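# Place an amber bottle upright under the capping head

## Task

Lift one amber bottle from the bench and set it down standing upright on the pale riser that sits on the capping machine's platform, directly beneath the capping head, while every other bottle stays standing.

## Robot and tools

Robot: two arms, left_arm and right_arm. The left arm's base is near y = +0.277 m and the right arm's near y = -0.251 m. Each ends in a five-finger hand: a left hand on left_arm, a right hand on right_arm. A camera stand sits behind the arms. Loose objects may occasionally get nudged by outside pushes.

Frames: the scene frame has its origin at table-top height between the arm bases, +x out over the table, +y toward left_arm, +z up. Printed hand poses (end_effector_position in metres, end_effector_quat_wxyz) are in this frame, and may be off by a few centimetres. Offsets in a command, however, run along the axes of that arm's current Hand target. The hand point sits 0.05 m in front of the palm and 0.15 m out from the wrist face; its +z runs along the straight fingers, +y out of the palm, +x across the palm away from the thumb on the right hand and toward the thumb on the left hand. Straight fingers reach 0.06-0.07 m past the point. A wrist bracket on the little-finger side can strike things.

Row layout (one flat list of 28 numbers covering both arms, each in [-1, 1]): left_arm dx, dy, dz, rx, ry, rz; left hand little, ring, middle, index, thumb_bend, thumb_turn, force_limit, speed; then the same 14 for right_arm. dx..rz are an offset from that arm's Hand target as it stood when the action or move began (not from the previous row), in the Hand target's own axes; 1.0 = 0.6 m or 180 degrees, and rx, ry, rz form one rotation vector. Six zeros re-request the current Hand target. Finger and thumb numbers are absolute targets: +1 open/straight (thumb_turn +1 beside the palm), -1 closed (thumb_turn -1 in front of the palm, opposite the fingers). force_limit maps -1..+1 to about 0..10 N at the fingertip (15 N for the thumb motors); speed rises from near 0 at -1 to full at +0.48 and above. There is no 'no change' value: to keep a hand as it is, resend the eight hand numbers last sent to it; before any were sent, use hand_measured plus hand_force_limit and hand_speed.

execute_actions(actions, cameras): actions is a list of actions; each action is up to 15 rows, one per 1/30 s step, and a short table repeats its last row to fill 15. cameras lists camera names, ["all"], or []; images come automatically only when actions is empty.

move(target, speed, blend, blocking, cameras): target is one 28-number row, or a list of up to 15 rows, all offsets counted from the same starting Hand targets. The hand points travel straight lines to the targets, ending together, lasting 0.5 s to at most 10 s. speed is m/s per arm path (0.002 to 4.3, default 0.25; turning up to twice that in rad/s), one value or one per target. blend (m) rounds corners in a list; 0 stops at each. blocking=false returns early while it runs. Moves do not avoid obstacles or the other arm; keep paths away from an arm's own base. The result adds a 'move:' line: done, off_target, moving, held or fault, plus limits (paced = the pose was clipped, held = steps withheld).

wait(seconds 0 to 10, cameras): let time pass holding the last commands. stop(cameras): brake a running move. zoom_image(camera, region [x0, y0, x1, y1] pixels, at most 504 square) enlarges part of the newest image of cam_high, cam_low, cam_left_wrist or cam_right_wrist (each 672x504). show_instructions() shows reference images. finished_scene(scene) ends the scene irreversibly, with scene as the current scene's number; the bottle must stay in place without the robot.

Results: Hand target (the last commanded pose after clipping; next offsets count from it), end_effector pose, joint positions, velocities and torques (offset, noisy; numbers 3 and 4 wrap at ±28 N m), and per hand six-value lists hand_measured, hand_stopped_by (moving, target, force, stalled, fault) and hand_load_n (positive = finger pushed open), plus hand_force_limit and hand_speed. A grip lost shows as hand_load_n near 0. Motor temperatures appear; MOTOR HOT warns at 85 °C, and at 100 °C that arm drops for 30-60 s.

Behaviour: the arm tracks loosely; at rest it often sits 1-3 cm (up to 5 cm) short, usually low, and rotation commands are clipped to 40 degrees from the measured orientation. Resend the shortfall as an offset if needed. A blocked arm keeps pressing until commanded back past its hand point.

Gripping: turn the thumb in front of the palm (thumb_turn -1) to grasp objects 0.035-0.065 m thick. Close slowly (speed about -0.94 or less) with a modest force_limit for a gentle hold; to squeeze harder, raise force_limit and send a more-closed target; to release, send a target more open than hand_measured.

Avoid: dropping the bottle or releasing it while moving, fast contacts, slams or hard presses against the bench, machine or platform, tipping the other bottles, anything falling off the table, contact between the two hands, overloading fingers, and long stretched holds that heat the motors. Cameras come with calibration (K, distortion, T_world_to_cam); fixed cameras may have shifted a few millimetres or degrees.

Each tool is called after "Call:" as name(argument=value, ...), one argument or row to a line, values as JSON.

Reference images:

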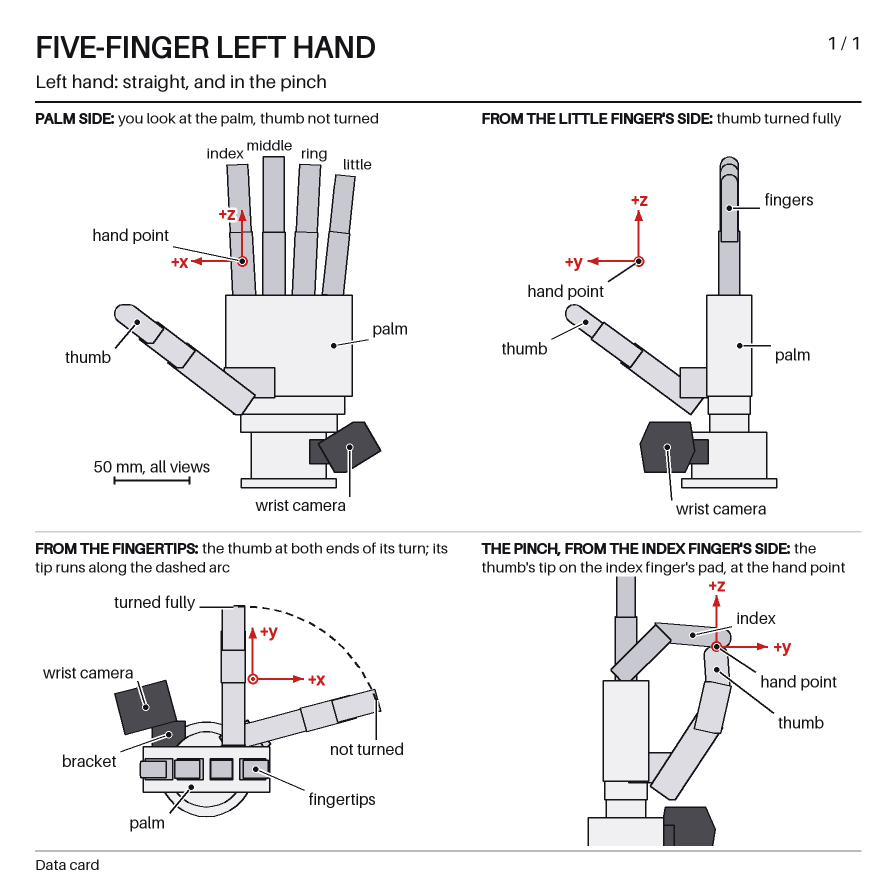

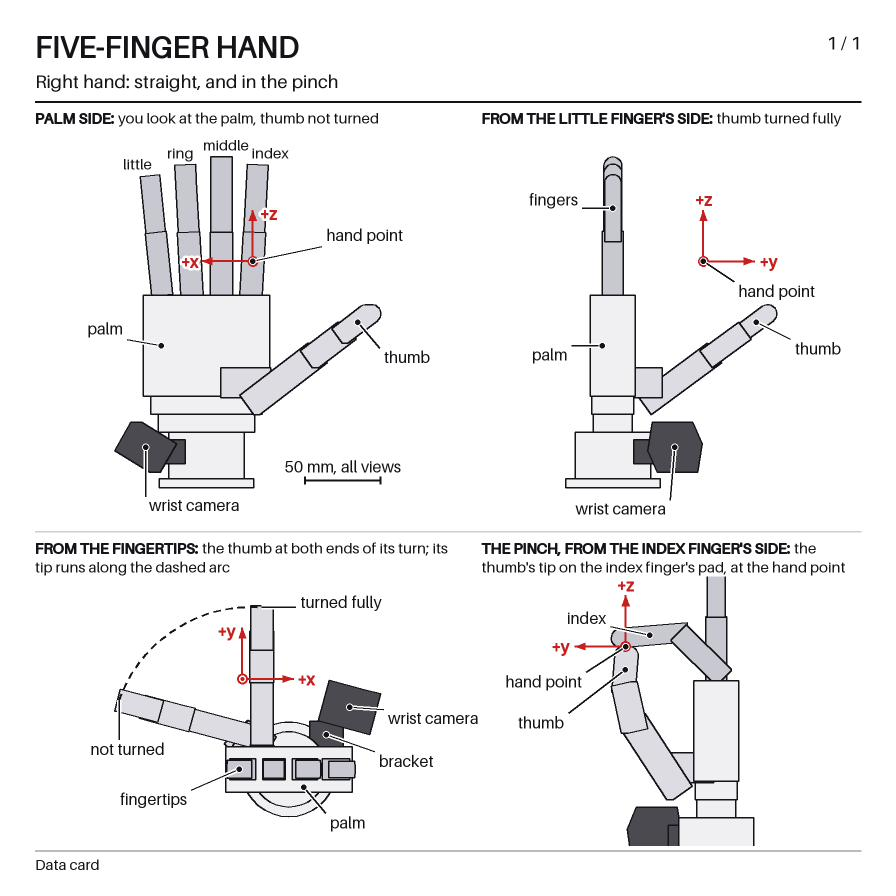

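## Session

Call:
execute_actions(
  actions=[],
)

Call:
zoom_image(
  camera="cam_high",
  region=[250, 120, 420, 350],
)

Call:
zoom_image(
  camera="cam_low",
  region=[200, 110, 400, 310],
)

Scene clock: 0.00 s.
left_arm: end_effector_position=(+0.0861, +0.5074, +0.1550) hand_measured=(+1.000, +1.000, +1.000, +1.000, +1.000, +1.000) hand_load_n=(+0.0, +0.5, +0.0, +0.0, +0.0, +0.0) hand_stopped_by=(target, target, target, target, target, target) hand_force_limit=0.00 hand_speed=-0.80 end_effector_quat_wxyz=(+0.085, +0.993, +0.023, +0.083) | right_arm: end_effector_position=(+0.6179, -0.5517, +0.2392) hand_measured=(+1.000, +1.000, +1.000, +1.000, +1.000, +1.000) hand_load_n=(+0.0, +0.0, +0.0, +0.0, +0.0, +0.0) hand_stopped_by=(target, target, target, target, target, target) hand_force_limit=0.00 hand_speed=-0.80 end_effector_quat_wxyz=(+0.041, +0.907, -0.155, +0.389)
Joint positions: left_arm=[1.484 1.251 0.959 -1.43 0.185 -0.13] | right_arm=[-0.383 1.733 1.62 -0.656 -0.073 -1.576]
Joint velocities: within noise
Joint torques (N m): no reading
Motor temperatures (°C): left_arm=[29 32 31 30 30 32] | right_arm=[33 33 38 32 30 29]
Heat: left arm: hottest shoulder 32 °C; right arm: hottest elbow 38 °C.
Hand target: left_arm +0.0867, +0.5141, +0.1600; +0.076, +0.993, +0.022, +0.084 | right_arm +0.6252, -0.5545, +0.2603; +0.044, +0.899, -0.152, +0.407
camera_calibration:
cam_left_wrist: T_world_to_cam=[[0.250209, 0.95508, -0.158802, -0.47355], [0.769008, -0.0963906, 0.631931, -0.108953], [0.588237, -0.280234, -0.758581, 0.326908], [0, 0, 0, 1]] pos_world=[0.00997265, 0.533387, 0.241636]
cam_right_wrist: T_world_to_cam=[[-0.10381, -0.976488, 0.188933, -0.522281], [-0.963933, 0.051972, -0.261021, 0.686052], [0.245065, -0.209215, -0.946664, 0.0668689], [0, 0, 0, 1]] pos_world=[0.590703, -0.531666, 0.341053]

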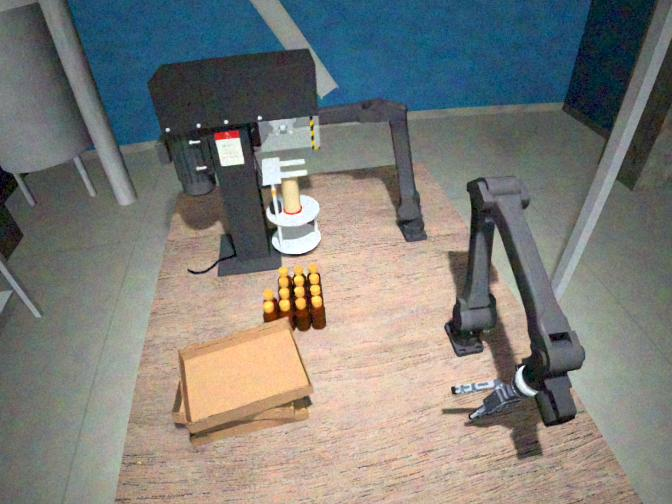

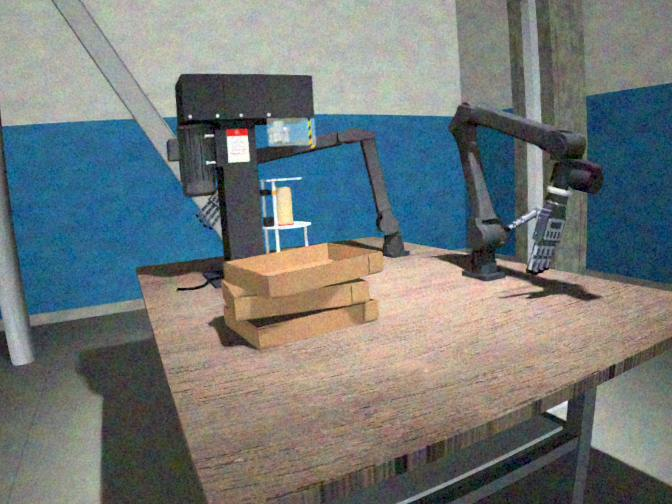

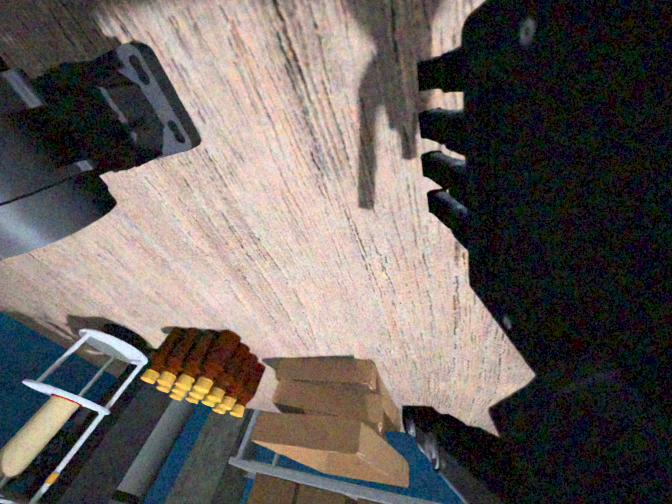

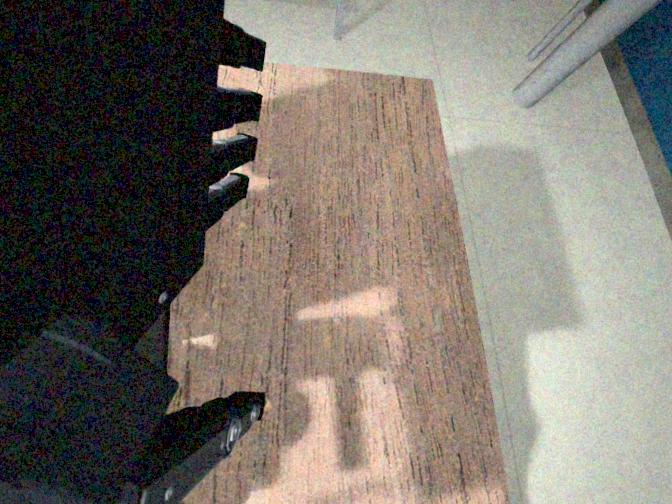

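Scaled by 2.191 from the camera's 672x504 image, which has a finer 960x720 frame.

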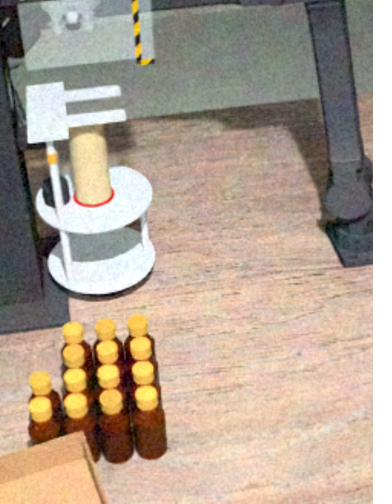

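Scaled by 2.520 from the camera's 672x504 image, which has a finer 960x720 frame.

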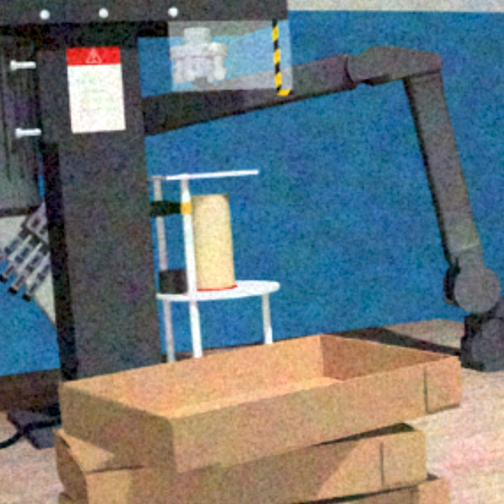

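Call:
move(
  target=[
    [0,0,0,0,0,0,1,1,1,1,1,1,0,-0.8, -0.1272,0.0041,-0.3171,0.011,0.231,-0.0197,1,1,1,1,1,-1,0,0.2],
    [0,0,0,0,0,0,1,1,1,1,1,1,0,-0.8, -0.2057,-0.1567,-0.6194,0.011,0.231,-0.0197,1,1,1,1,1,-1,0,0.2],
    [0,0,0,0,0,0,1,1,1,1,1,1,0,-0.8, -0.3119,-0.3634,-0.6747,0.011,0.231,-0.0197,1,1,1,1,1,-1,0,0.2],
    [0,0,0,0,0,0,1,1,1,1,1,1,0,-0.8, -0.4198,-0.5173,-0.6477,0.011,0.231,-0.0197,1,1,1,1,1,-1,0,0.2],
  ],
  speed=0.2,
  blend=[0.04, 0.04, 0.04, 0],
  cameras=["cam_high", "cam_right_wrist"],
)

Scene clock: 18.20 s.
left_arm: end_effector_position=(+0.0861, +0.5074, +0.1550) hand_measured=(+1.000, +1.000, +1.000, +1.000, +1.000, +1.000) hand_load_n=(+0.0, +0.0, +0.0, +0.0, -0.5, +0.0) hand_stopped_by=(target, target, target, target, target, target) hand_force_limit=0.00 hand_speed=-0.80 end_effector_quat_wxyz=(+0.085, +0.993, +0.023, +0.083) | right_arm: end_effector_position=(+0.2857, -0.1267, +0.3441) hand_measured=(+1.000, +1.000, +1.000, +1.000, +1.000, -1.000) hand_load_n=(+0.0, +0.0, +0.0, +0.0, +0.0, +0.0) hand_stopped_by=(target, target, target, target, target, target) hand_force_limit=0.00 hand_speed=0.20 end_effector_quat_wxyz=(+0.093, +0.701, -0.099, +0.700)
Joint positions: left_arm=[1.484 1.251 0.959 -1.43 0.185 -0.13] | right_arm=[1.04 0.853 0.633 0.207 1.322 -1.55]
Joint torques (N m): left_arm=[1.03 -7.3 9.31 0.21 0.14 -0.03] | right_arm=[1.49 -2.78 10.58 1.94 0.11 -0.21]
Heat: left arm: hottest shoulder 32 °C; right arm: hottest elbow 40 °C.
Hand target: left_arm +0.0867, +0.5141, +0.1600; +0.076, +0.993, +0.022, +0.084 | right_arm +0.2854, -0.1205, +0.3444; +0.093, +0.701, -0.093, +0.701
Off the commanded pose: left_arm 0.008 m, 1 deg | right_arm 0.006 m, 1 deg.
move: done
camera_calibration:
cam_right_wrist: T_world_to_cam=[[-0.269214, -0.913961, 0.303644, -0.145997], [-0.551463, -0.11219, -0.826621, 0.427069], [0.789565, -0.389986, -0.473812, -0.00459558], [0, 0, 0, 1]] pos_world=[0.199836, -0.0873152, 0.395178]
Images, in order (width x height): cam_high 672x504, cam_right_wrist 672x504.

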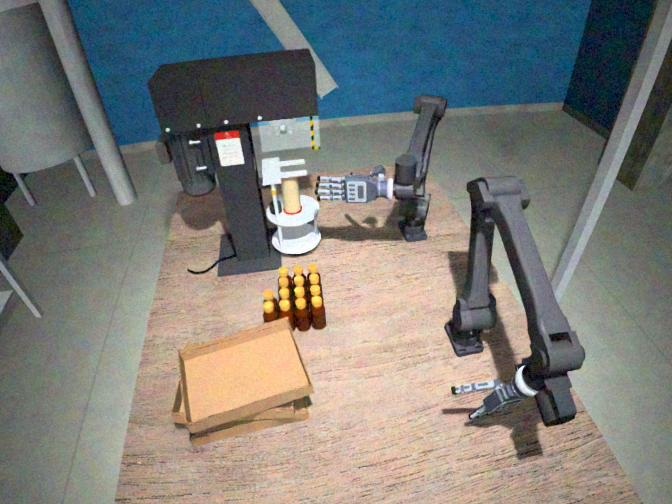

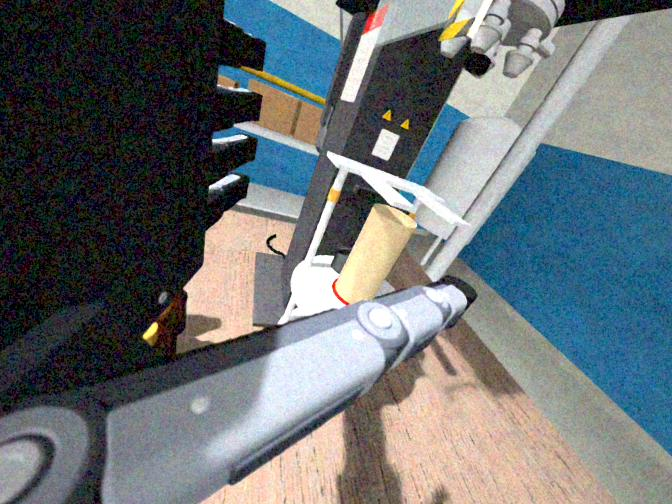

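Call:
move(
  target=[
    [0,0,0,0,0,0,1,1,1,1,1,1,0,-0.8, -0.224,-0.1009,-0.0452,0.0778,0,0,1,1,1,1,1,-1,0,0.2],
    [0,0,0,0,0,0,1,1,1,1,1,1,0,-0.8, -0.374,-0.1221,-0.0371,0.0778,0,0,1,1,1,1,1,-1,0,0.2],
    [0,0,0,0,0,0,1,1,1,1,1,1,0,-0.8, -0.479,-0.1238,-0.0307,0.0778,0,0,1,1,1,1,1,-1,0,0.2],
  ],
  speed=[0.2, 0.15, 0.08],
  blend=[0.03, 0.02, 0],
  cameras=["cam_high", "cam_right_wrist"],
)

Call:
zoom_image(
  camera="cam_right_wrist",
  region=[170, 50, 370, 260],
)

Call:
zoom_image(
  camera="cam_high",
  region=[240, 240, 380, 345],
)

Scene clock: 23.67 s.
left_arm: end_effector_position=(+0.0861, +0.5074, +0.1550) hand_measured=(+1.000, +1.000, +1.000, +1.000, +1.000, +1.000) hand_load_n=(+0.0, +0.0, +0.0, +0.0, +0.0, +0.0) hand_stopped_by=(target, target, target, target, target, target) hand_force_limit=0.00 hand_speed=-0.80 end_effector_quat_wxyz=(+0.085, +0.993, +0.023, +0.083) | right_arm: end_effector_position=(+0.2832, -0.0465, +0.0585) hand_measured=(+1.000, +1.000, +1.000, +1.000, +1.000, -1.000) hand_load_n=(+0.0, +0.0, +0.0, +0.0, +0.0, +0.0) hand_stopped_by=(target, target, target, target, target, target) hand_force_limit=0.00 hand_speed=0.20 end_effector_quat_wxyz=(+0.003, +0.709, -0.006, +0.705)
Joint positions: left_arm=[1.484 1.251 0.959 -1.43 0.185 -0.13] | right_arm=[1.172 1.864 0.342 1.506 1.194 -1.553]
Joint torques (N m): left_arm=[1.2 -7.3 9.21 0.27 0.16 -0.01] | right_arm=[0.26 -7.71 2.56 2.02 -0.07 -0.19]
Heat: left arm: hottest shoulder 32 °C; right arm: hottest elbow 40 °C.
Hand target: left_arm +0.0867, +0.5141, +0.1600; +0.076, +0.993, +0.022, +0.084 | right_arm +0.2868, -0.0440, +0.0570; +0.007, +0.707, -0.006, +0.707
Off the commanded pose: left_arm 0.008 m, 1 deg | right_arm 0.005 m, 0 deg.
move: done
camera_calibration:
cam_right_wrist: T_world_to_cam=[[-0.0245495, -0.951032, 0.308116, -0.0579242], [-0.506338, -0.253923, -0.824103, 0.179051], [0.861986, -0.176242, -0.47531, -0.117275], [0, 0, 0, 1]] pos_world=[0.190328, -0.0302913, 0.109662]
Images, in order (width x height): cam_high 672x504, cam_right_wrist 672x504.

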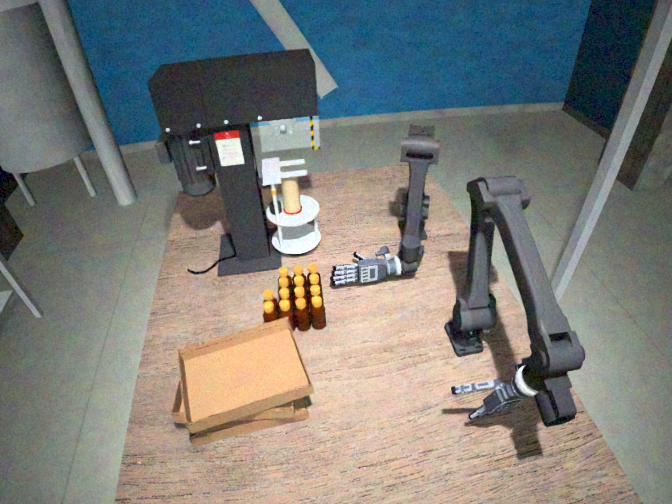

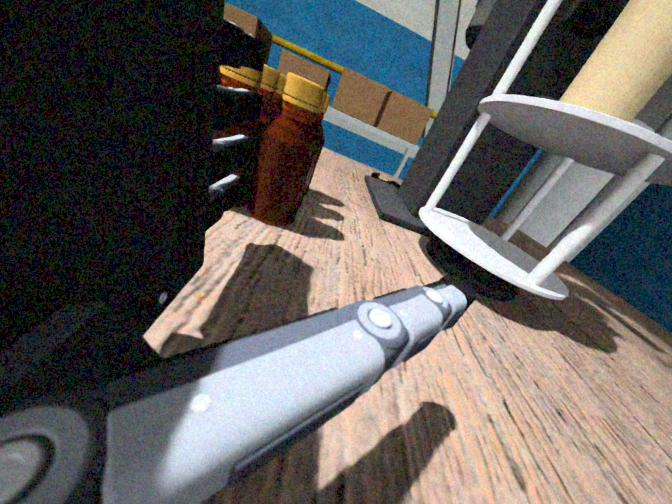

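Scaled by 2.400 from the camera's 672x504 image, which has a finer 960x720 frame.

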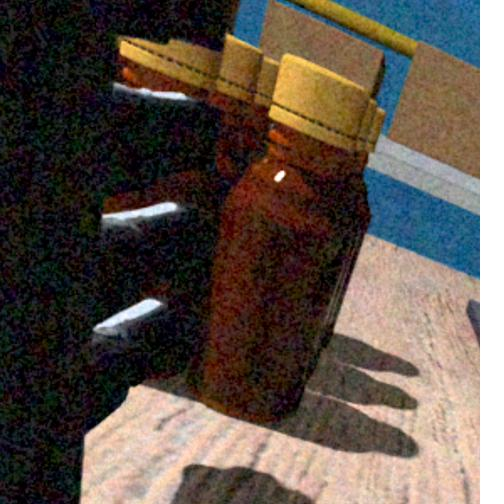

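Scaled by 3.600 from the camera's 672x504 image, which has a finer 960x720 frame.

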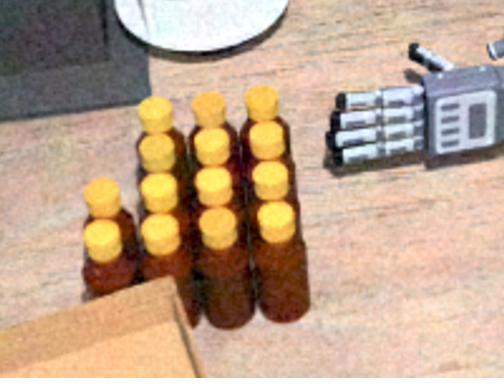

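Call:
move(
  target=[0,0,0,0,0,0,1,1,1,1,1,1,0,-0.8, 0,0.0,0.065,0,0,0,1,1,1,1,1,-1,0,0.2],
  speed=0.06,
  cameras=["cam_right_wrist", "cam_high"],
)

Call:
zoom_image(
  camera="cam_right_wrist",
  region=[170, 50, 370, 260],
)

Call:
zoom_image(
  camera="cam_high",
  region=[240, 240, 380, 345],
)

Scene clock: 28.90 s.
left_arm: end_effector_position=(+0.0861, +0.5074, +0.1550) hand_measured=(+1.000, +1.000, +1.000, +1.000, +1.000, +1.000) hand_load_n=(+0.0, +0.0, +0.0, +0.0, +0.0, +0.0) hand_stopped_by=(target, target, target, target, target, target) hand_force_limit=0.00 hand_speed=-0.80 end_effector_quat_wxyz=(+0.085, +0.993, +0.023, +0.083) | right_arm: end_effector_position=(+0.3206, -0.0445, +0.0609) hand_measured=(+1.000, +1.000, +1.000, +1.000, +1.000, -1.000) hand_load_n=(+0.0, +0.0, +0.0, +0.0, -0.5, +0.5) hand_stopped_by=(target, target, target, target, target, target) hand_force_limit=0.00 hand_speed=0.20 end_effector_quat_wxyz=(-0.005, +0.706, -0.011, +0.709)
Joint positions: left_arm=[1.484 1.251 0.959 -1.43 0.185 -0.13] | right_arm=[1.061 1.87 0.385 1.494 1.077 -1.556]
Joint torques (N m): left_arm=[0.73 -7.65 9.28 0.23 0.14 -0.01] | right_arm=[-0.44 -8.35 3.1 1.22 -0.11 -0.2]
Heat: left arm: hottest shoulder 32 °C; right arm: hottest elbow 40 °C.
Hand target: left_arm +0.0867, +0.5141, +0.1600; +0.076, +0.993, +0.022, +0.084 | right_arm +0.3259, -0.0446, +0.0570; +0.006, +0.707, -0.007, +0.707
Off the commanded pose: left_arm 0.008 m, 1 deg | right_arm 0.007 m, 1 deg.
move: done
camera_calibration:
cam_right_wrist: T_world_to_cam=[[-0.0217691, -0.956788, 0.28997, -0.0558862], [-0.49642, -0.241414, -0.833838, 0.198426], [0.867809, -0.162099, -0.469714, -0.149534], [0, 0, 0, 1]] pos_world=[0.227053, -0.0298078, 0.111422]
Images, in order (width x height): cam_high 672x504, cam_right_wrist 672x504.

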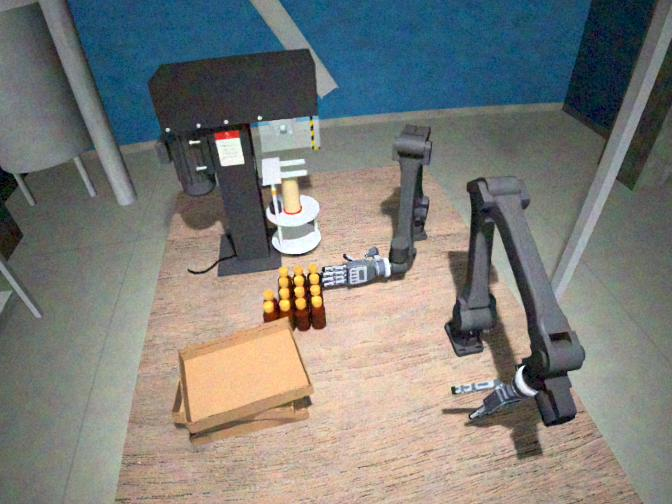

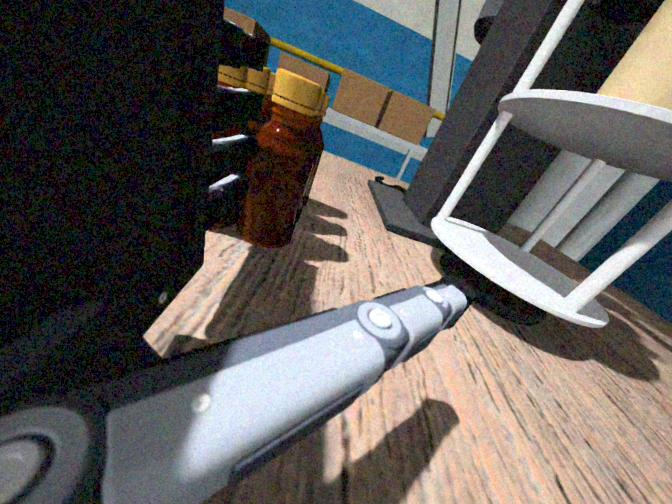

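Scaled by 2.400 from the camera's 672x504 image, which has a finer 960x720 frame.

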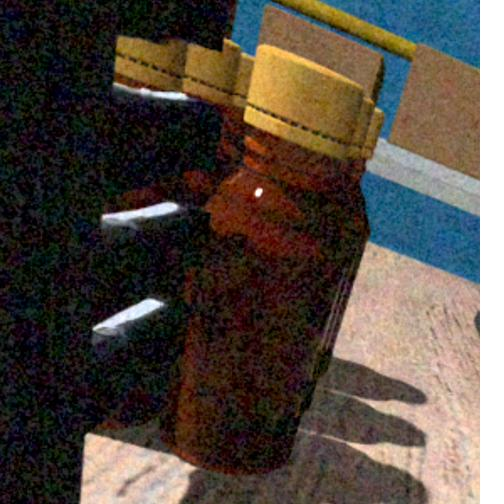

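Scaled by 3.600 from the camera's 672x504 image, which has a finer 960x720 frame.

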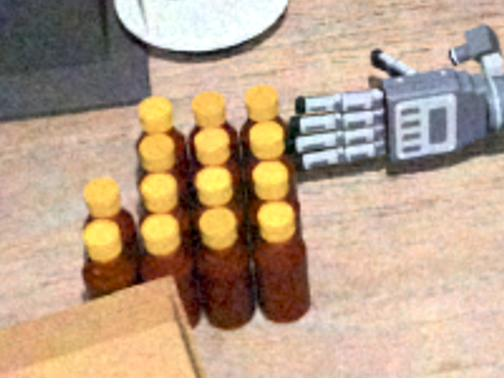

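Call:
move(
  target=[0,0,0,0,0,0,1,1,1,1,1,1,0,-0.8, 0,0.0,0.055,0,0,0,1,1,1,1,1,-1,0,0.2],
  speed=0.05,
  cameras=["cam_right_wrist", "cam_high"],
)

Call:
zoom_image(
  camera="cam_right_wrist",
  region=[170, 50, 370, 260],
)

Call:
zoom_image(
  camera="cam_high",
  region=[240, 240, 380, 345],
)

Scene clock: 32.13 s.
left_arm: end_effector_position=(+0.0861, +0.5074, +0.1550) hand_measured=(+1.000, +1.000, +1.000, +1.000, +1.000, +1.000) hand_load_n=(-0.5, +0.0, +0.0, +0.0, +0.0, +0.0) hand_stopped_by=(target, target, target, target, target, target) hand_force_limit=0.00 hand_speed=-0.80 end_effector_quat_wxyz=(+0.085, +0.993, +0.023, +0.083) | right_arm: end_effector_position=(+0.3518, -0.0443, +0.0609) hand_measured=(+1.000, +1.000, +1.000, +1.000, +1.000, -1.000) hand_load_n=(+0.0, +0.0, -0.5, +0.0, +0.0, +0.5) hand_stopped_by=(target, target, target, target, target, target) hand_force_limit=0.00 hand_speed=0.20 end_effector_quat_wxyz=(-0.006, +0.706, -0.009, +0.709)
Joint positions: left_arm=[1.484 1.251 0.959 -1.43 0.185 -0.13] | right_arm=[0.975 1.878 0.428 1.458 0.989 -1.556]
Joint torques (N m): left_arm=[1.49 -6.95 9.37 0.28 0.16 -0.02] | right_arm=[-0.38 -8.35 3.64 1.21 -0.11 -0.2]
Heat: left arm: hottest shoulder 32 °C; right arm: hottest elbow 40 °C.
Hand target: left_arm +0.0867, +0.5141, +0.1600; +0.076, +0.993, +0.022, +0.084 | right_arm +0.3588, -0.0453, +0.0569; +0.006, +0.707, -0.007, +0.707
Off the commanded pose: left_arm 0.008 m, 1 deg | right_arm 0.008 m, 1 deg.
move: done
camera_calibration:
cam_right_wrist: T_world_to_cam=[[-0.0192052, -0.956439, 0.2913, -0.0559027], [-0.495738, -0.243908, -0.833518, 0.213653], [0.86826, -0.160417, -0.469459, -0.176686], [0, 0, 0, 1]] pos_world=[0.258251, -0.029699, 0.111422]
Images, in order (width x height): cam_high 672x504, cam_right_wrist 672x504.

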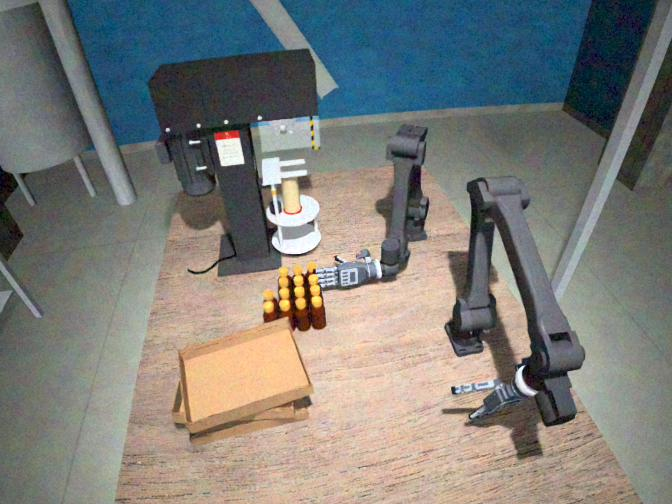

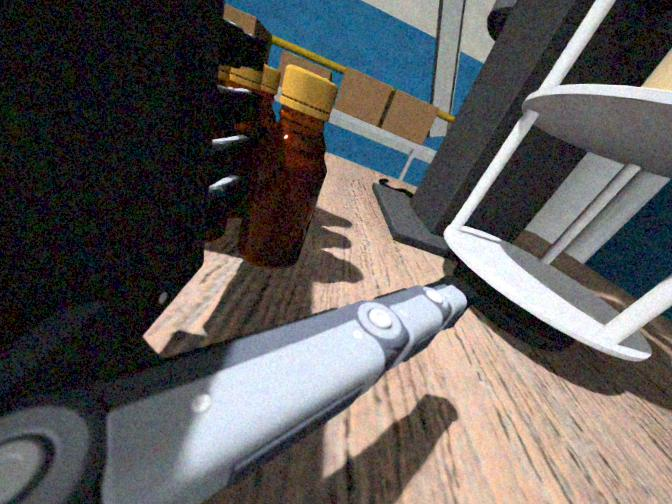

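Scaled by 2.400 from the camera's 672x504 image, which has a finer 960x720 frame.

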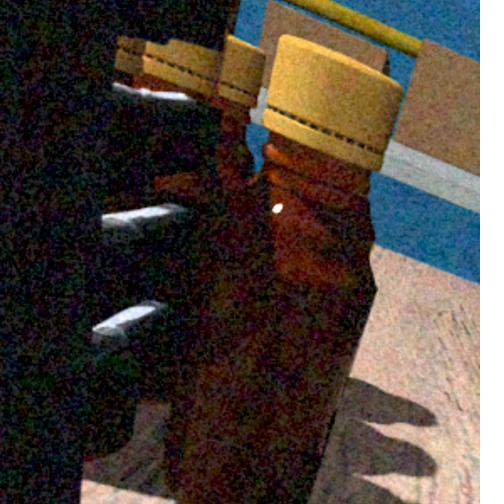

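Scaled by 3.600 from the camera's 672x504 image, which has a finer 960x720 frame.

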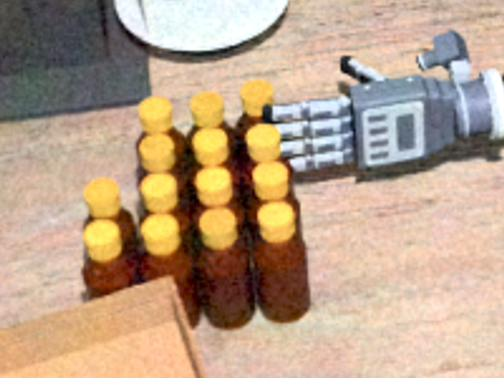

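Call:
move(
  target=[
    [0,0,0,0,0,0,1,1,1,1,1,1,0,-0.8, -0.004,0.0,0.012,0,0,0,1,1,1,1,1,-1,0,0.2],
    [0,0,0,0,0,0,1,1,1,1,1,1,0,-0.8, -0.006,0.035,0.012,0,0,0,1,1,1,1,1,-1,0,0.2],
    [0,0,0,0,0,0,1,1,1,1,1,1,0,-0.8, -0.01,0.085,0.01,0,0,0,1,1,1,1,1,-1,0,0.2],
  ],
  speed=0.05,
  cameras=["cam_right_wrist", "cam_high"],
)

Call:
zoom_image(
  camera="cam_high",
  region=[240, 220, 380, 325],
)

Scene clock: 36.43 s.
left_arm: end_effector_position=(+0.0861, +0.5074, +0.1550) hand_measured=(+1.000, +1.000, +1.000, +1.000, +1.000, +1.000) hand_load_n=(+0.0, +0.0, +0.0, +0.0, +0.0, +0.0) hand_stopped_by=(target, target, target, target, target, target) hand_force_limit=0.00 hand_speed=-0.80 end_effector_quat_wxyz=(+0.085, +0.993, +0.023, +0.083) | right_arm: end_effector_position=(+0.3634, -0.0851, +0.0571) hand_measured=(+1.000, +1.000, +1.000, +1.000, +1.000, -1.000) hand_load_n=(+0.0, +0.0, +0.5, +0.0, +0.0, +0.0) hand_stopped_by=(target, target, target, target, target, target) hand_force_limit=0.00 hand_speed=0.20 end_effector_quat_wxyz=(-0.010, +0.704, -0.008, +0.710)
Joint positions: left_arm=[1.484 1.251 0.959 -1.43 0.185 -0.13] | right_arm=[0.864 1.891 0.358 1.547 0.871 -1.556]
Joint torques (N m): left_arm=[1.08 -7.3 9.31 0.23 0.16 -0.03] | right_arm=[-0.73 -7.82 0.77 2.1 0.06 -0.2]
Heat: left arm: hottest elbow 33 °C; right arm: hottest elbow 39 °C.
Hand target: left_arm +0.0867, +0.5141, +0.1600; +0.076, +0.993, +0.022, +0.084 | right_arm +0.3639, -0.0963, +0.0510; +0.006, +0.707, -0.006, +0.707
Off the commanded pose: left_arm 0.008 m, 1 deg | right_arm 0.013 m, 2 deg.
move: off_target (right_arm)
camera_calibration:
cam_right_wrist: T_world_to_cam=[[-0.01397, -0.957759, 0.287233, -0.0954765], [-0.490224, -0.243808, -0.836803, 0.204418], [0.871485, -0.152499, -0.46611, -0.195738], [0, 0, 0, 1]] pos_world=[0.26946, -0.0714544, 0.107247]
Images, in order (width x height): cam_high 672x504, cam_right_wrist 672x504.

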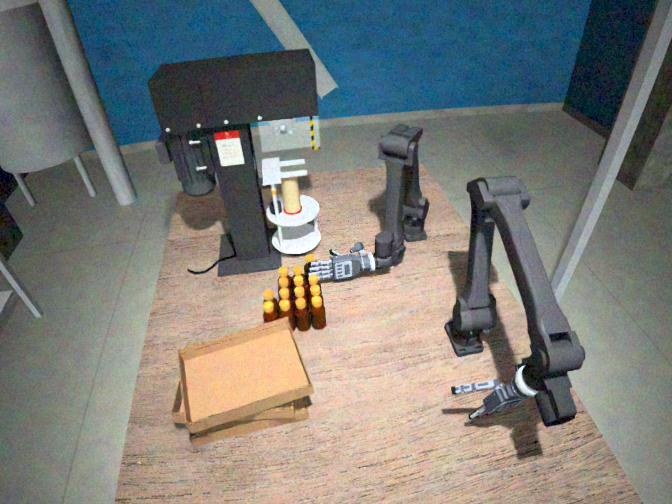

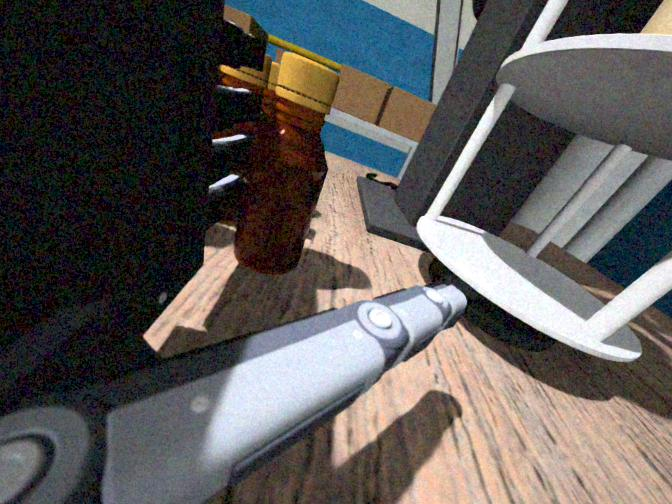

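Scaled by 3.600 from the camera's 672x504 image, which has a finer 960x720 frame.

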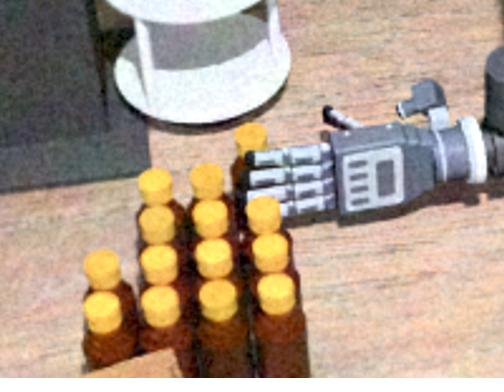

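Call:
move(
  target=[
    [0,0,0,0,0,0,1,1,1,1,1,1,0,-0.8, 0.0,0.058,0.0,0,0,0,1,1,1,1,0.5,-1,0,-0.2],
    [0,0,0,0,0,0,1,1,1,1,1,1,0,-0.8, 0.026,0.053,0.0,0,0.012,0,1,1,1,1,0.5,-1,0,-0.2],
    [0,0,0,0,0,0,1,1,1,1,1,1,0,-0.8, 0.026,0.051,0.1,0,0.012,0,1,1,1,1,0.5,-1,0,-0.2],
  ],
  speed=[0.05, 0.05, 0.06],
  cameras=["cam_right_wrist", "cam_high"],
)

Call:
zoom_image(
  camera="cam_high",
  region=[240, 220, 380, 325],
)

Call:
zoom_image(
  camera="cam_right_wrist",
  region=[190, 0, 410, 250],
)

Scene clock: 42.13 s.
left_arm: end_effector_position=(+0.0861, +0.5074, +0.1550) hand_measured=(+1.000, +1.000, +1.000, +1.000, +1.000, +1.000) hand_load_n=(+0.0, +0.0, +0.0, +0.0, +0.0, +0.0) hand_stopped_by=(target, target, target, target, target, target) hand_force_limit=0.00 hand_speed=-0.80 end_effector_quat_wxyz=(+0.085, +0.993, +0.023, +0.083) | right_arm: end_effector_position=(+0.4171, -0.1243, +0.0715) hand_measured=(+1.000, +1.000, +1.000, +1.000, +0.500, -1.000) hand_load_n=(+0.0, +0.0, +0.0, +0.0, +0.0, +0.0) hand_stopped_by=(target, target, target, target, target, target) hand_force_limit=0.00 hand_speed=-0.20 end_effector_quat_wxyz=(-0.006, +0.691, -0.009, +0.723)
Joint positions: left_arm=[1.484 1.251 0.959 -1.43 0.185 -0.13] | right_arm=[0.651 1.876 0.388 1.546 0.664 -1.585]
Joint torques (N m): left_arm=[1.14 -7 9.33 0.39 0.14 0] | right_arm=[-0.56 -8.41 3.43 1.37 -0.12 -0.22]
Heat: left arm: hottest elbow 33 °C; right arm: hottest elbow 39 °C.
Hand target: left_arm +0.0867, +0.5141, +0.1600; +0.076, +0.993, +0.022, +0.084 | right_arm +0.4233, -0.1281, +0.0666; +0.007, +0.694, -0.006, +0.720
Off the commanded pose: left_arm 0.008 m, 1 deg | right_arm 0.009 m, 2 deg.
move: done
camera_calibration:
cam_right_wrist: T_world_to_cam=[[-0.0313028, -0.9564, 0.290378, -0.129154], [-0.460787, -0.243998, -0.853311, 0.222155], [0.886958, -0.160514, -0.433059, -0.251582], [0, 0, 0, 1]] pos_world=[0.321467, -0.1097, 0.118121]
Images, in order (width x height): cam_high 672x504, cam_right_wrist 672x504.

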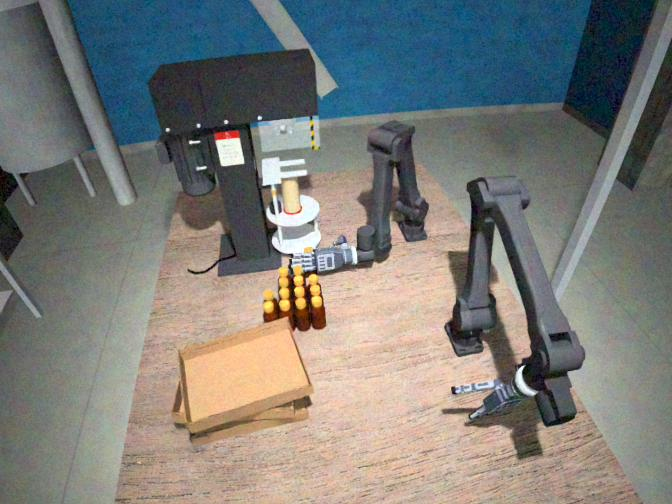

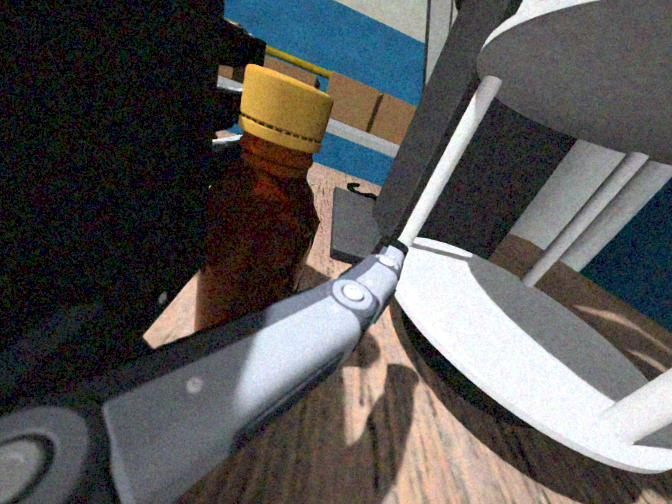

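Scaled by 3.600 from the camera's 672x504 image, which has a finer 960x720 frame.

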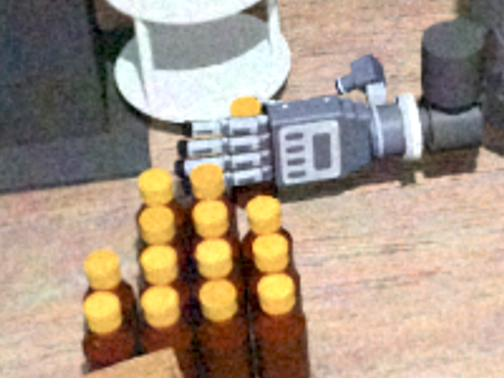

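Scaled by 2.016 from the camera's 672x504 image, which has a finer 960x720 frame.

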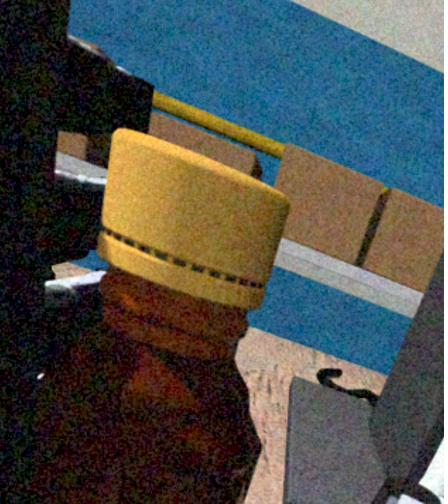

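Call:
move(
  target=[
    [0,0,0,0,0,0,1,1,1,1,1,1,0,-0.8, -0.006,-0.009,0.008,0,0,0,1,1,1,1,0.5,-1,0,-0.2],
    [0,0,0,0,0,0,1,1,1,1,1,1,0,-0.8, -0.0125,-0.009,0.0175,0,0,0,0.6,0.6,0.5,0.5,0.4,-1,-0.4,-0.6],
  ],
  speed=0.05,
  cameras=["cam_right_wrist"],
)

Call:
zoom_image(
  camera="cam_right_wrist",
  region=[190, 0, 410, 250],
)

Scene clock: 46.57 s.
left_arm: end_effector_position=(+0.0861, +0.5074, +0.1550) hand_measured=(+1.000, +1.000, +1.000, +1.000, +1.000, +1.000) hand_load_n=(+0.0, +0.0, +0.0, +0.0, +0.0, +0.0) hand_stopped_by=(target, target, target, target, target, target) hand_force_limit=0.00 hand_speed=-0.80 end_effector_quat_wxyz=(+0.085, +0.993, +0.023, +0.083) | right_arm: end_effector_position=(+0.4275, -0.1177, +0.0637) hand_measured=(+0.600, +0.600, +0.500, +0.500, +0.400, -1.000) hand_load_n=(+0.0, +0.0, +0.0, -0.5, +0.0, +0.0) hand_stopped_by=(target, target, target, target, target, target) hand_force_limit=-0.40 hand_speed=-0.60 end_effector_quat_wxyz=(-0.006, +0.692, -0.006, +0.722)
Joint positions: left_arm=[1.484 1.251 0.959 -1.43 0.185 -0.13] | right_arm=[0.646 1.914 0.424 1.543 0.655 -1.587]
Joint torques (N m): left_arm=[1.26 -7.3 9.24 0.27 0.17 -0.02] | right_arm=[-0.21 -8.7 3.37 1.51 -0.07 -0.2]
Heat: left arm: hottest elbow 33 °C; right arm: hottest elbow 39 °C.
Hand target: left_arm +0.0867, +0.5141, +0.1600; +0.076, +0.993, +0.022, +0.084 | right_arm +0.4342, -0.1228, +0.0594; +0.006, +0.694, -0.006, +0.720
Off the commanded pose: left_arm 0.008 m, 1 deg | right_arm 0.009 m, 1 deg.
move: done
camera_calibration:
cam_right_wrist: T_world_to_cam=[[-0.0266162, -0.955101, 0.295082, -0.122454], [-0.4632, -0.249802, -0.85032, 0.222048], [0.885854, -0.159315, -0.435754, -0.262413], [0, 0, 0, 1]] pos_world=[0.332053, -0.103294, 0.110599]
Images, in order (width x height): cam_right_wrist 672x504.

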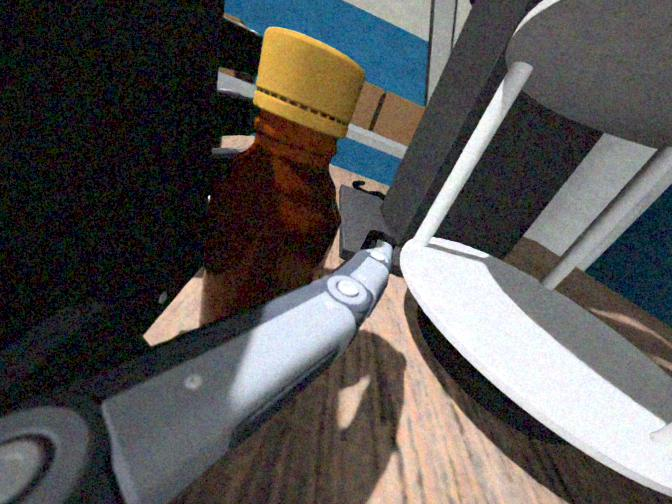

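Scaled by 2.016 from the camera's 672x504 image, which has a finer 960x720 frame.

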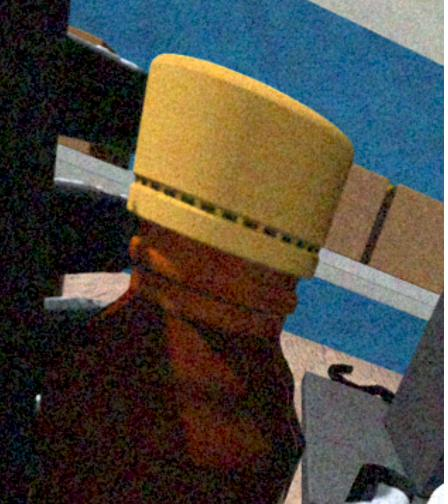

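Call:
move(
  target=[
    [0,0,0,0,0,0,1,1,1,1,1,1,0,-0.8, 0,0,0,0,0,0,0.25,0.25,-0.1,-0.34,0.32,-1,-0.1,-0.88],
    [0,0,0,0,0,0,1,1,1,1,1,1,0,-0.8, 0,0,0,0,0,0,0.25,0.25,-0.2,-0.5,-0.05,-1,0.3,-0.92],
    [0,0,0,0,0,0,1,1,1,1,1,1,0,-0.8, 0,0,0,0,0,0,0.25,0.25,-0.6,-0.5,-0.05,-1,-0.5,-0.92],
  ],
  speed=0.05,
  cameras=["cam_right_wrist"],
)

Call:
zoom_image(
  camera="cam_right_wrist",
  region=[190, 0, 410, 250],
)

Scene clock: 52.20 s.
left_arm: end_effector_position=(+0.0861, +0.5074, +0.1550) hand_measured=(+1.000, +1.000, +1.000, +1.000, +1.000, +1.000) hand_load_n=(+0.0, +0.0, +0.0, +0.0, +0.0, -0.5) hand_stopped_by=(target, target, target, target, target, target) hand_force_limit=0.00 hand_speed=-0.80 end_effector_quat_wxyz=(+0.085, +0.993, +0.023, +0.083) | right_arm: end_effector_position=(+0.4290, -0.1189, +0.0636) hand_measured=(+0.250, +0.250, -0.294, -0.374, +0.282, -1.000) hand_load_n=(+0.0, +0.0, +4.5, +7.5, +10.0, -0.5) hand_stopped_by=(target, target, force, force, force, target) hand_force_limit=-0.50 hand_speed=-0.92 end_effector_quat_wxyz=(-0.005, +0.692, -0.007, +0.722)
Joint positions: left_arm=[1.484 1.251 0.959 -1.43 0.185 -0.13] | right_arm=[0.641 1.916 0.427 1.543 0.654 -1.587]
Joint torques (N m): left_arm=[1.2 -6.95 9.36 0.24 0.15 -0.01] | right_arm=[-0.26 -8.88 3.19 1.47 -0.01 -0.2]
Heat: left arm: hottest elbow 33 °C; right arm: hottest elbow 39 °C.
Hand target: left_arm +0.0867, +0.5141, +0.1600; +0.076, +0.993, +0.022, +0.084 | right_arm +0.4342, -0.1228, +0.0594; +0.007, +0.694, -0.006, +0.720
Off the commanded pose: left_arm 0.008 m, 1 deg | right_arm 0.008 m, 1 deg.
move: done
camera_calibration:
cam_right_wrist: T_world_to_cam=[[-0.0300978, -0.955196, 0.29444, -0.121912], [-0.463275, -0.247692, -0.850897, 0.222684], [0.885703, -0.162017, -0.435063, -0.264269], [0, 0, 0, 1]] pos_world=[0.333558, -0.104109, 0.110403]
Images, in order (width x height): cam_right_wrist 672x504.

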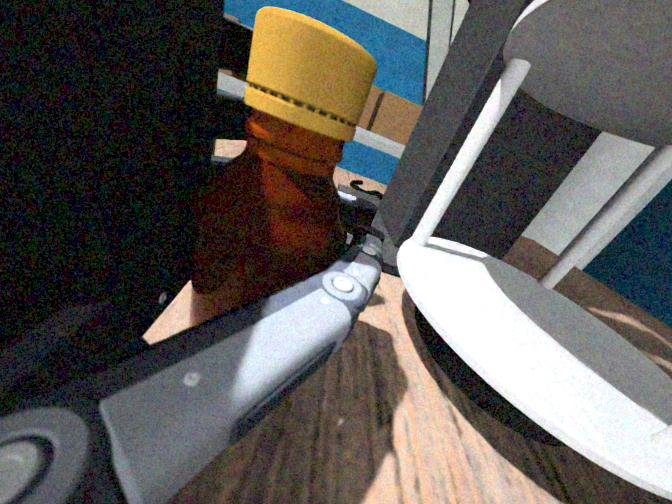

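Scaled by 2.016 from the camera's 672x504 image, which has a finer 960x720 frame.

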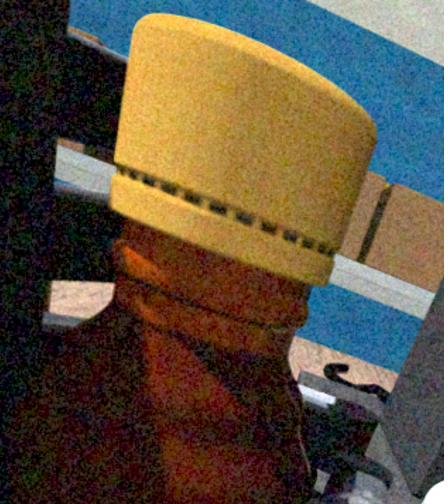

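Call:
move(
  target=[
    [0,0,0,0,0,0,1,1,1,1,1,1,0,-0.8, 0.076,0,0.0028,0,0,0,0.25,0.25,-0.6,-0.5,-0.05,-1,-0.5,-0.92],
  ],
  speed=0.06,
  cameras=["cam_right_wrist", "cam_high"],
)

Call:
zoom_image(
  camera="cam_right_wrist",
  region=[190, 0, 410, 250],
)

Call:
zoom_image(
  camera="cam_high",
  region=[250, 120, 400, 260],
)

Scene clock: 58.93 s.
left_arm: end_effector_position=(+0.0861, +0.5074, +0.1550) hand_measured=(+1.000, +1.000, +1.000, +1.000, +1.000, +1.000) hand_load_n=(+0.0, +0.0, +0.0, +0.0, +0.0, +0.0) hand_stopped_by=(target, target, target, target, target, target) hand_force_limit=0.00 hand_speed=-0.80 end_effector_quat_wxyz=(+0.085, +0.993, +0.023, +0.083) | right_arm: end_effector_position=(+0.4297, -0.1184, +0.0866) hand_measured=(+0.250, +0.250, -0.294, -0.374, +0.282, -1.000) hand_load_n=(+0.0, +0.0, +4.5, +7.0, +10.0, -0.5) hand_stopped_by=(target, target, force, force, force, target) hand_force_limit=-0.50 hand_speed=-0.92 end_effector_quat_wxyz=(+0.006, +0.706, +0.004, +0.708)
Joint positions: left_arm=[1.484 1.251 0.959 -1.43 0.185 -0.13] | right_arm=[0.641 1.768 0.42 1.35 0.654 -1.587]
Joint torques (N m): left_arm=[1.32 -6.89 9.29 0.27 0.17 0.01] | right_arm=[-0.38 -12.28 3.67 1.83 0.06 -0.22]
Heat: left arm: hottest elbow 34 °C; right arm: hottest elbow 39 °C.
Hand target: left_arm +0.0867, +0.5141, +0.1600; +0.076, +0.993, +0.022, +0.084 | right_arm +0.4342, -0.1229, +0.1051; +0.007, +0.694, -0.006, +0.720
Off the commanded pose: left_arm 0.008 m, 1 deg | right_arm 0.020 m, 2 deg.
move: off_target (right_arm)
camera_calibration:
cam_right_wrist: T_world_to_cam=[[-0.0175413, -0.945469, 0.32524, -0.135121], [-0.497364, -0.273937, -0.823157, 0.251865], [0.867365, -0.176202, -0.465436, -0.24597], [0, 0, 0, 1]] pos_world=[0.336244, -0.102097, 0.136788]
Images, in order (width x height): cam_high 672x504, cam_right_wrist 672x504.

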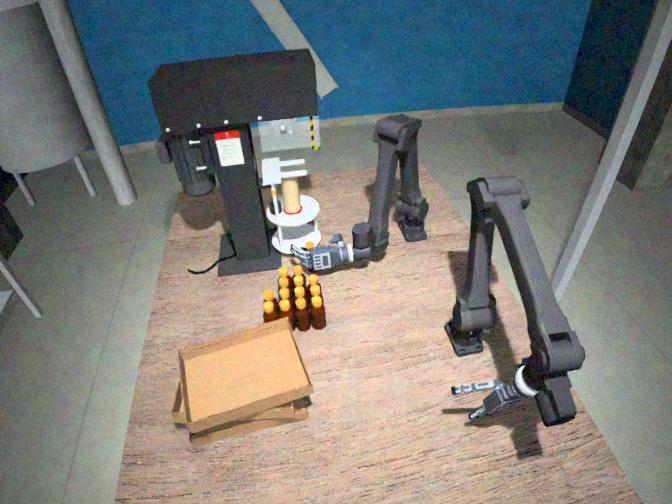

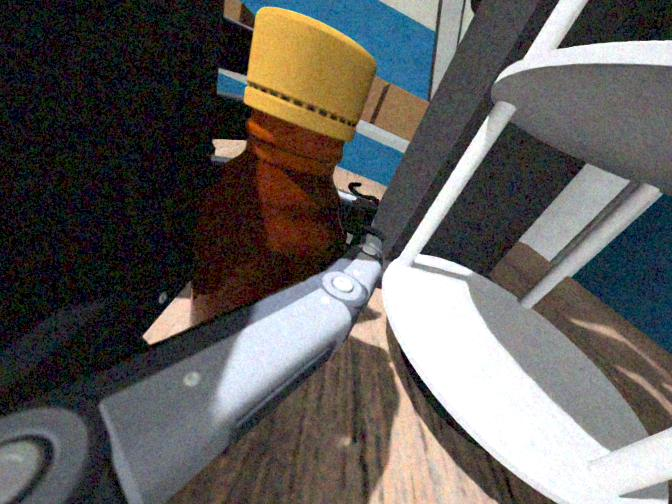

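Scaled by 2.016 from the camera's 672x504 image, which has a finer 960x720 frame.

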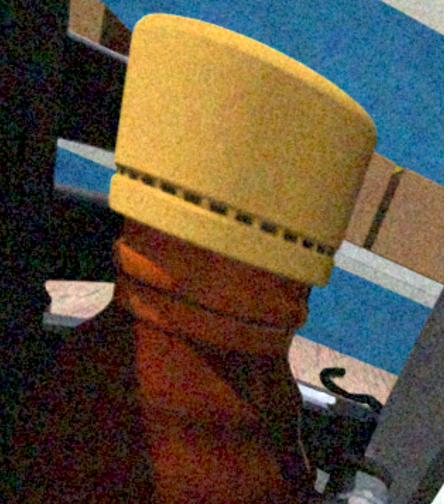

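Scaled by 3.360 from the camera's 672x504 image, which has a finer 960x720 frame.

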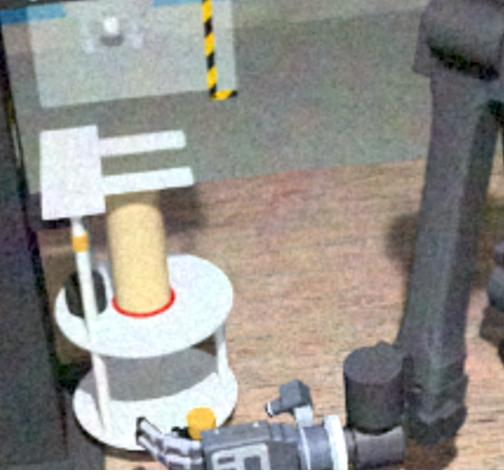

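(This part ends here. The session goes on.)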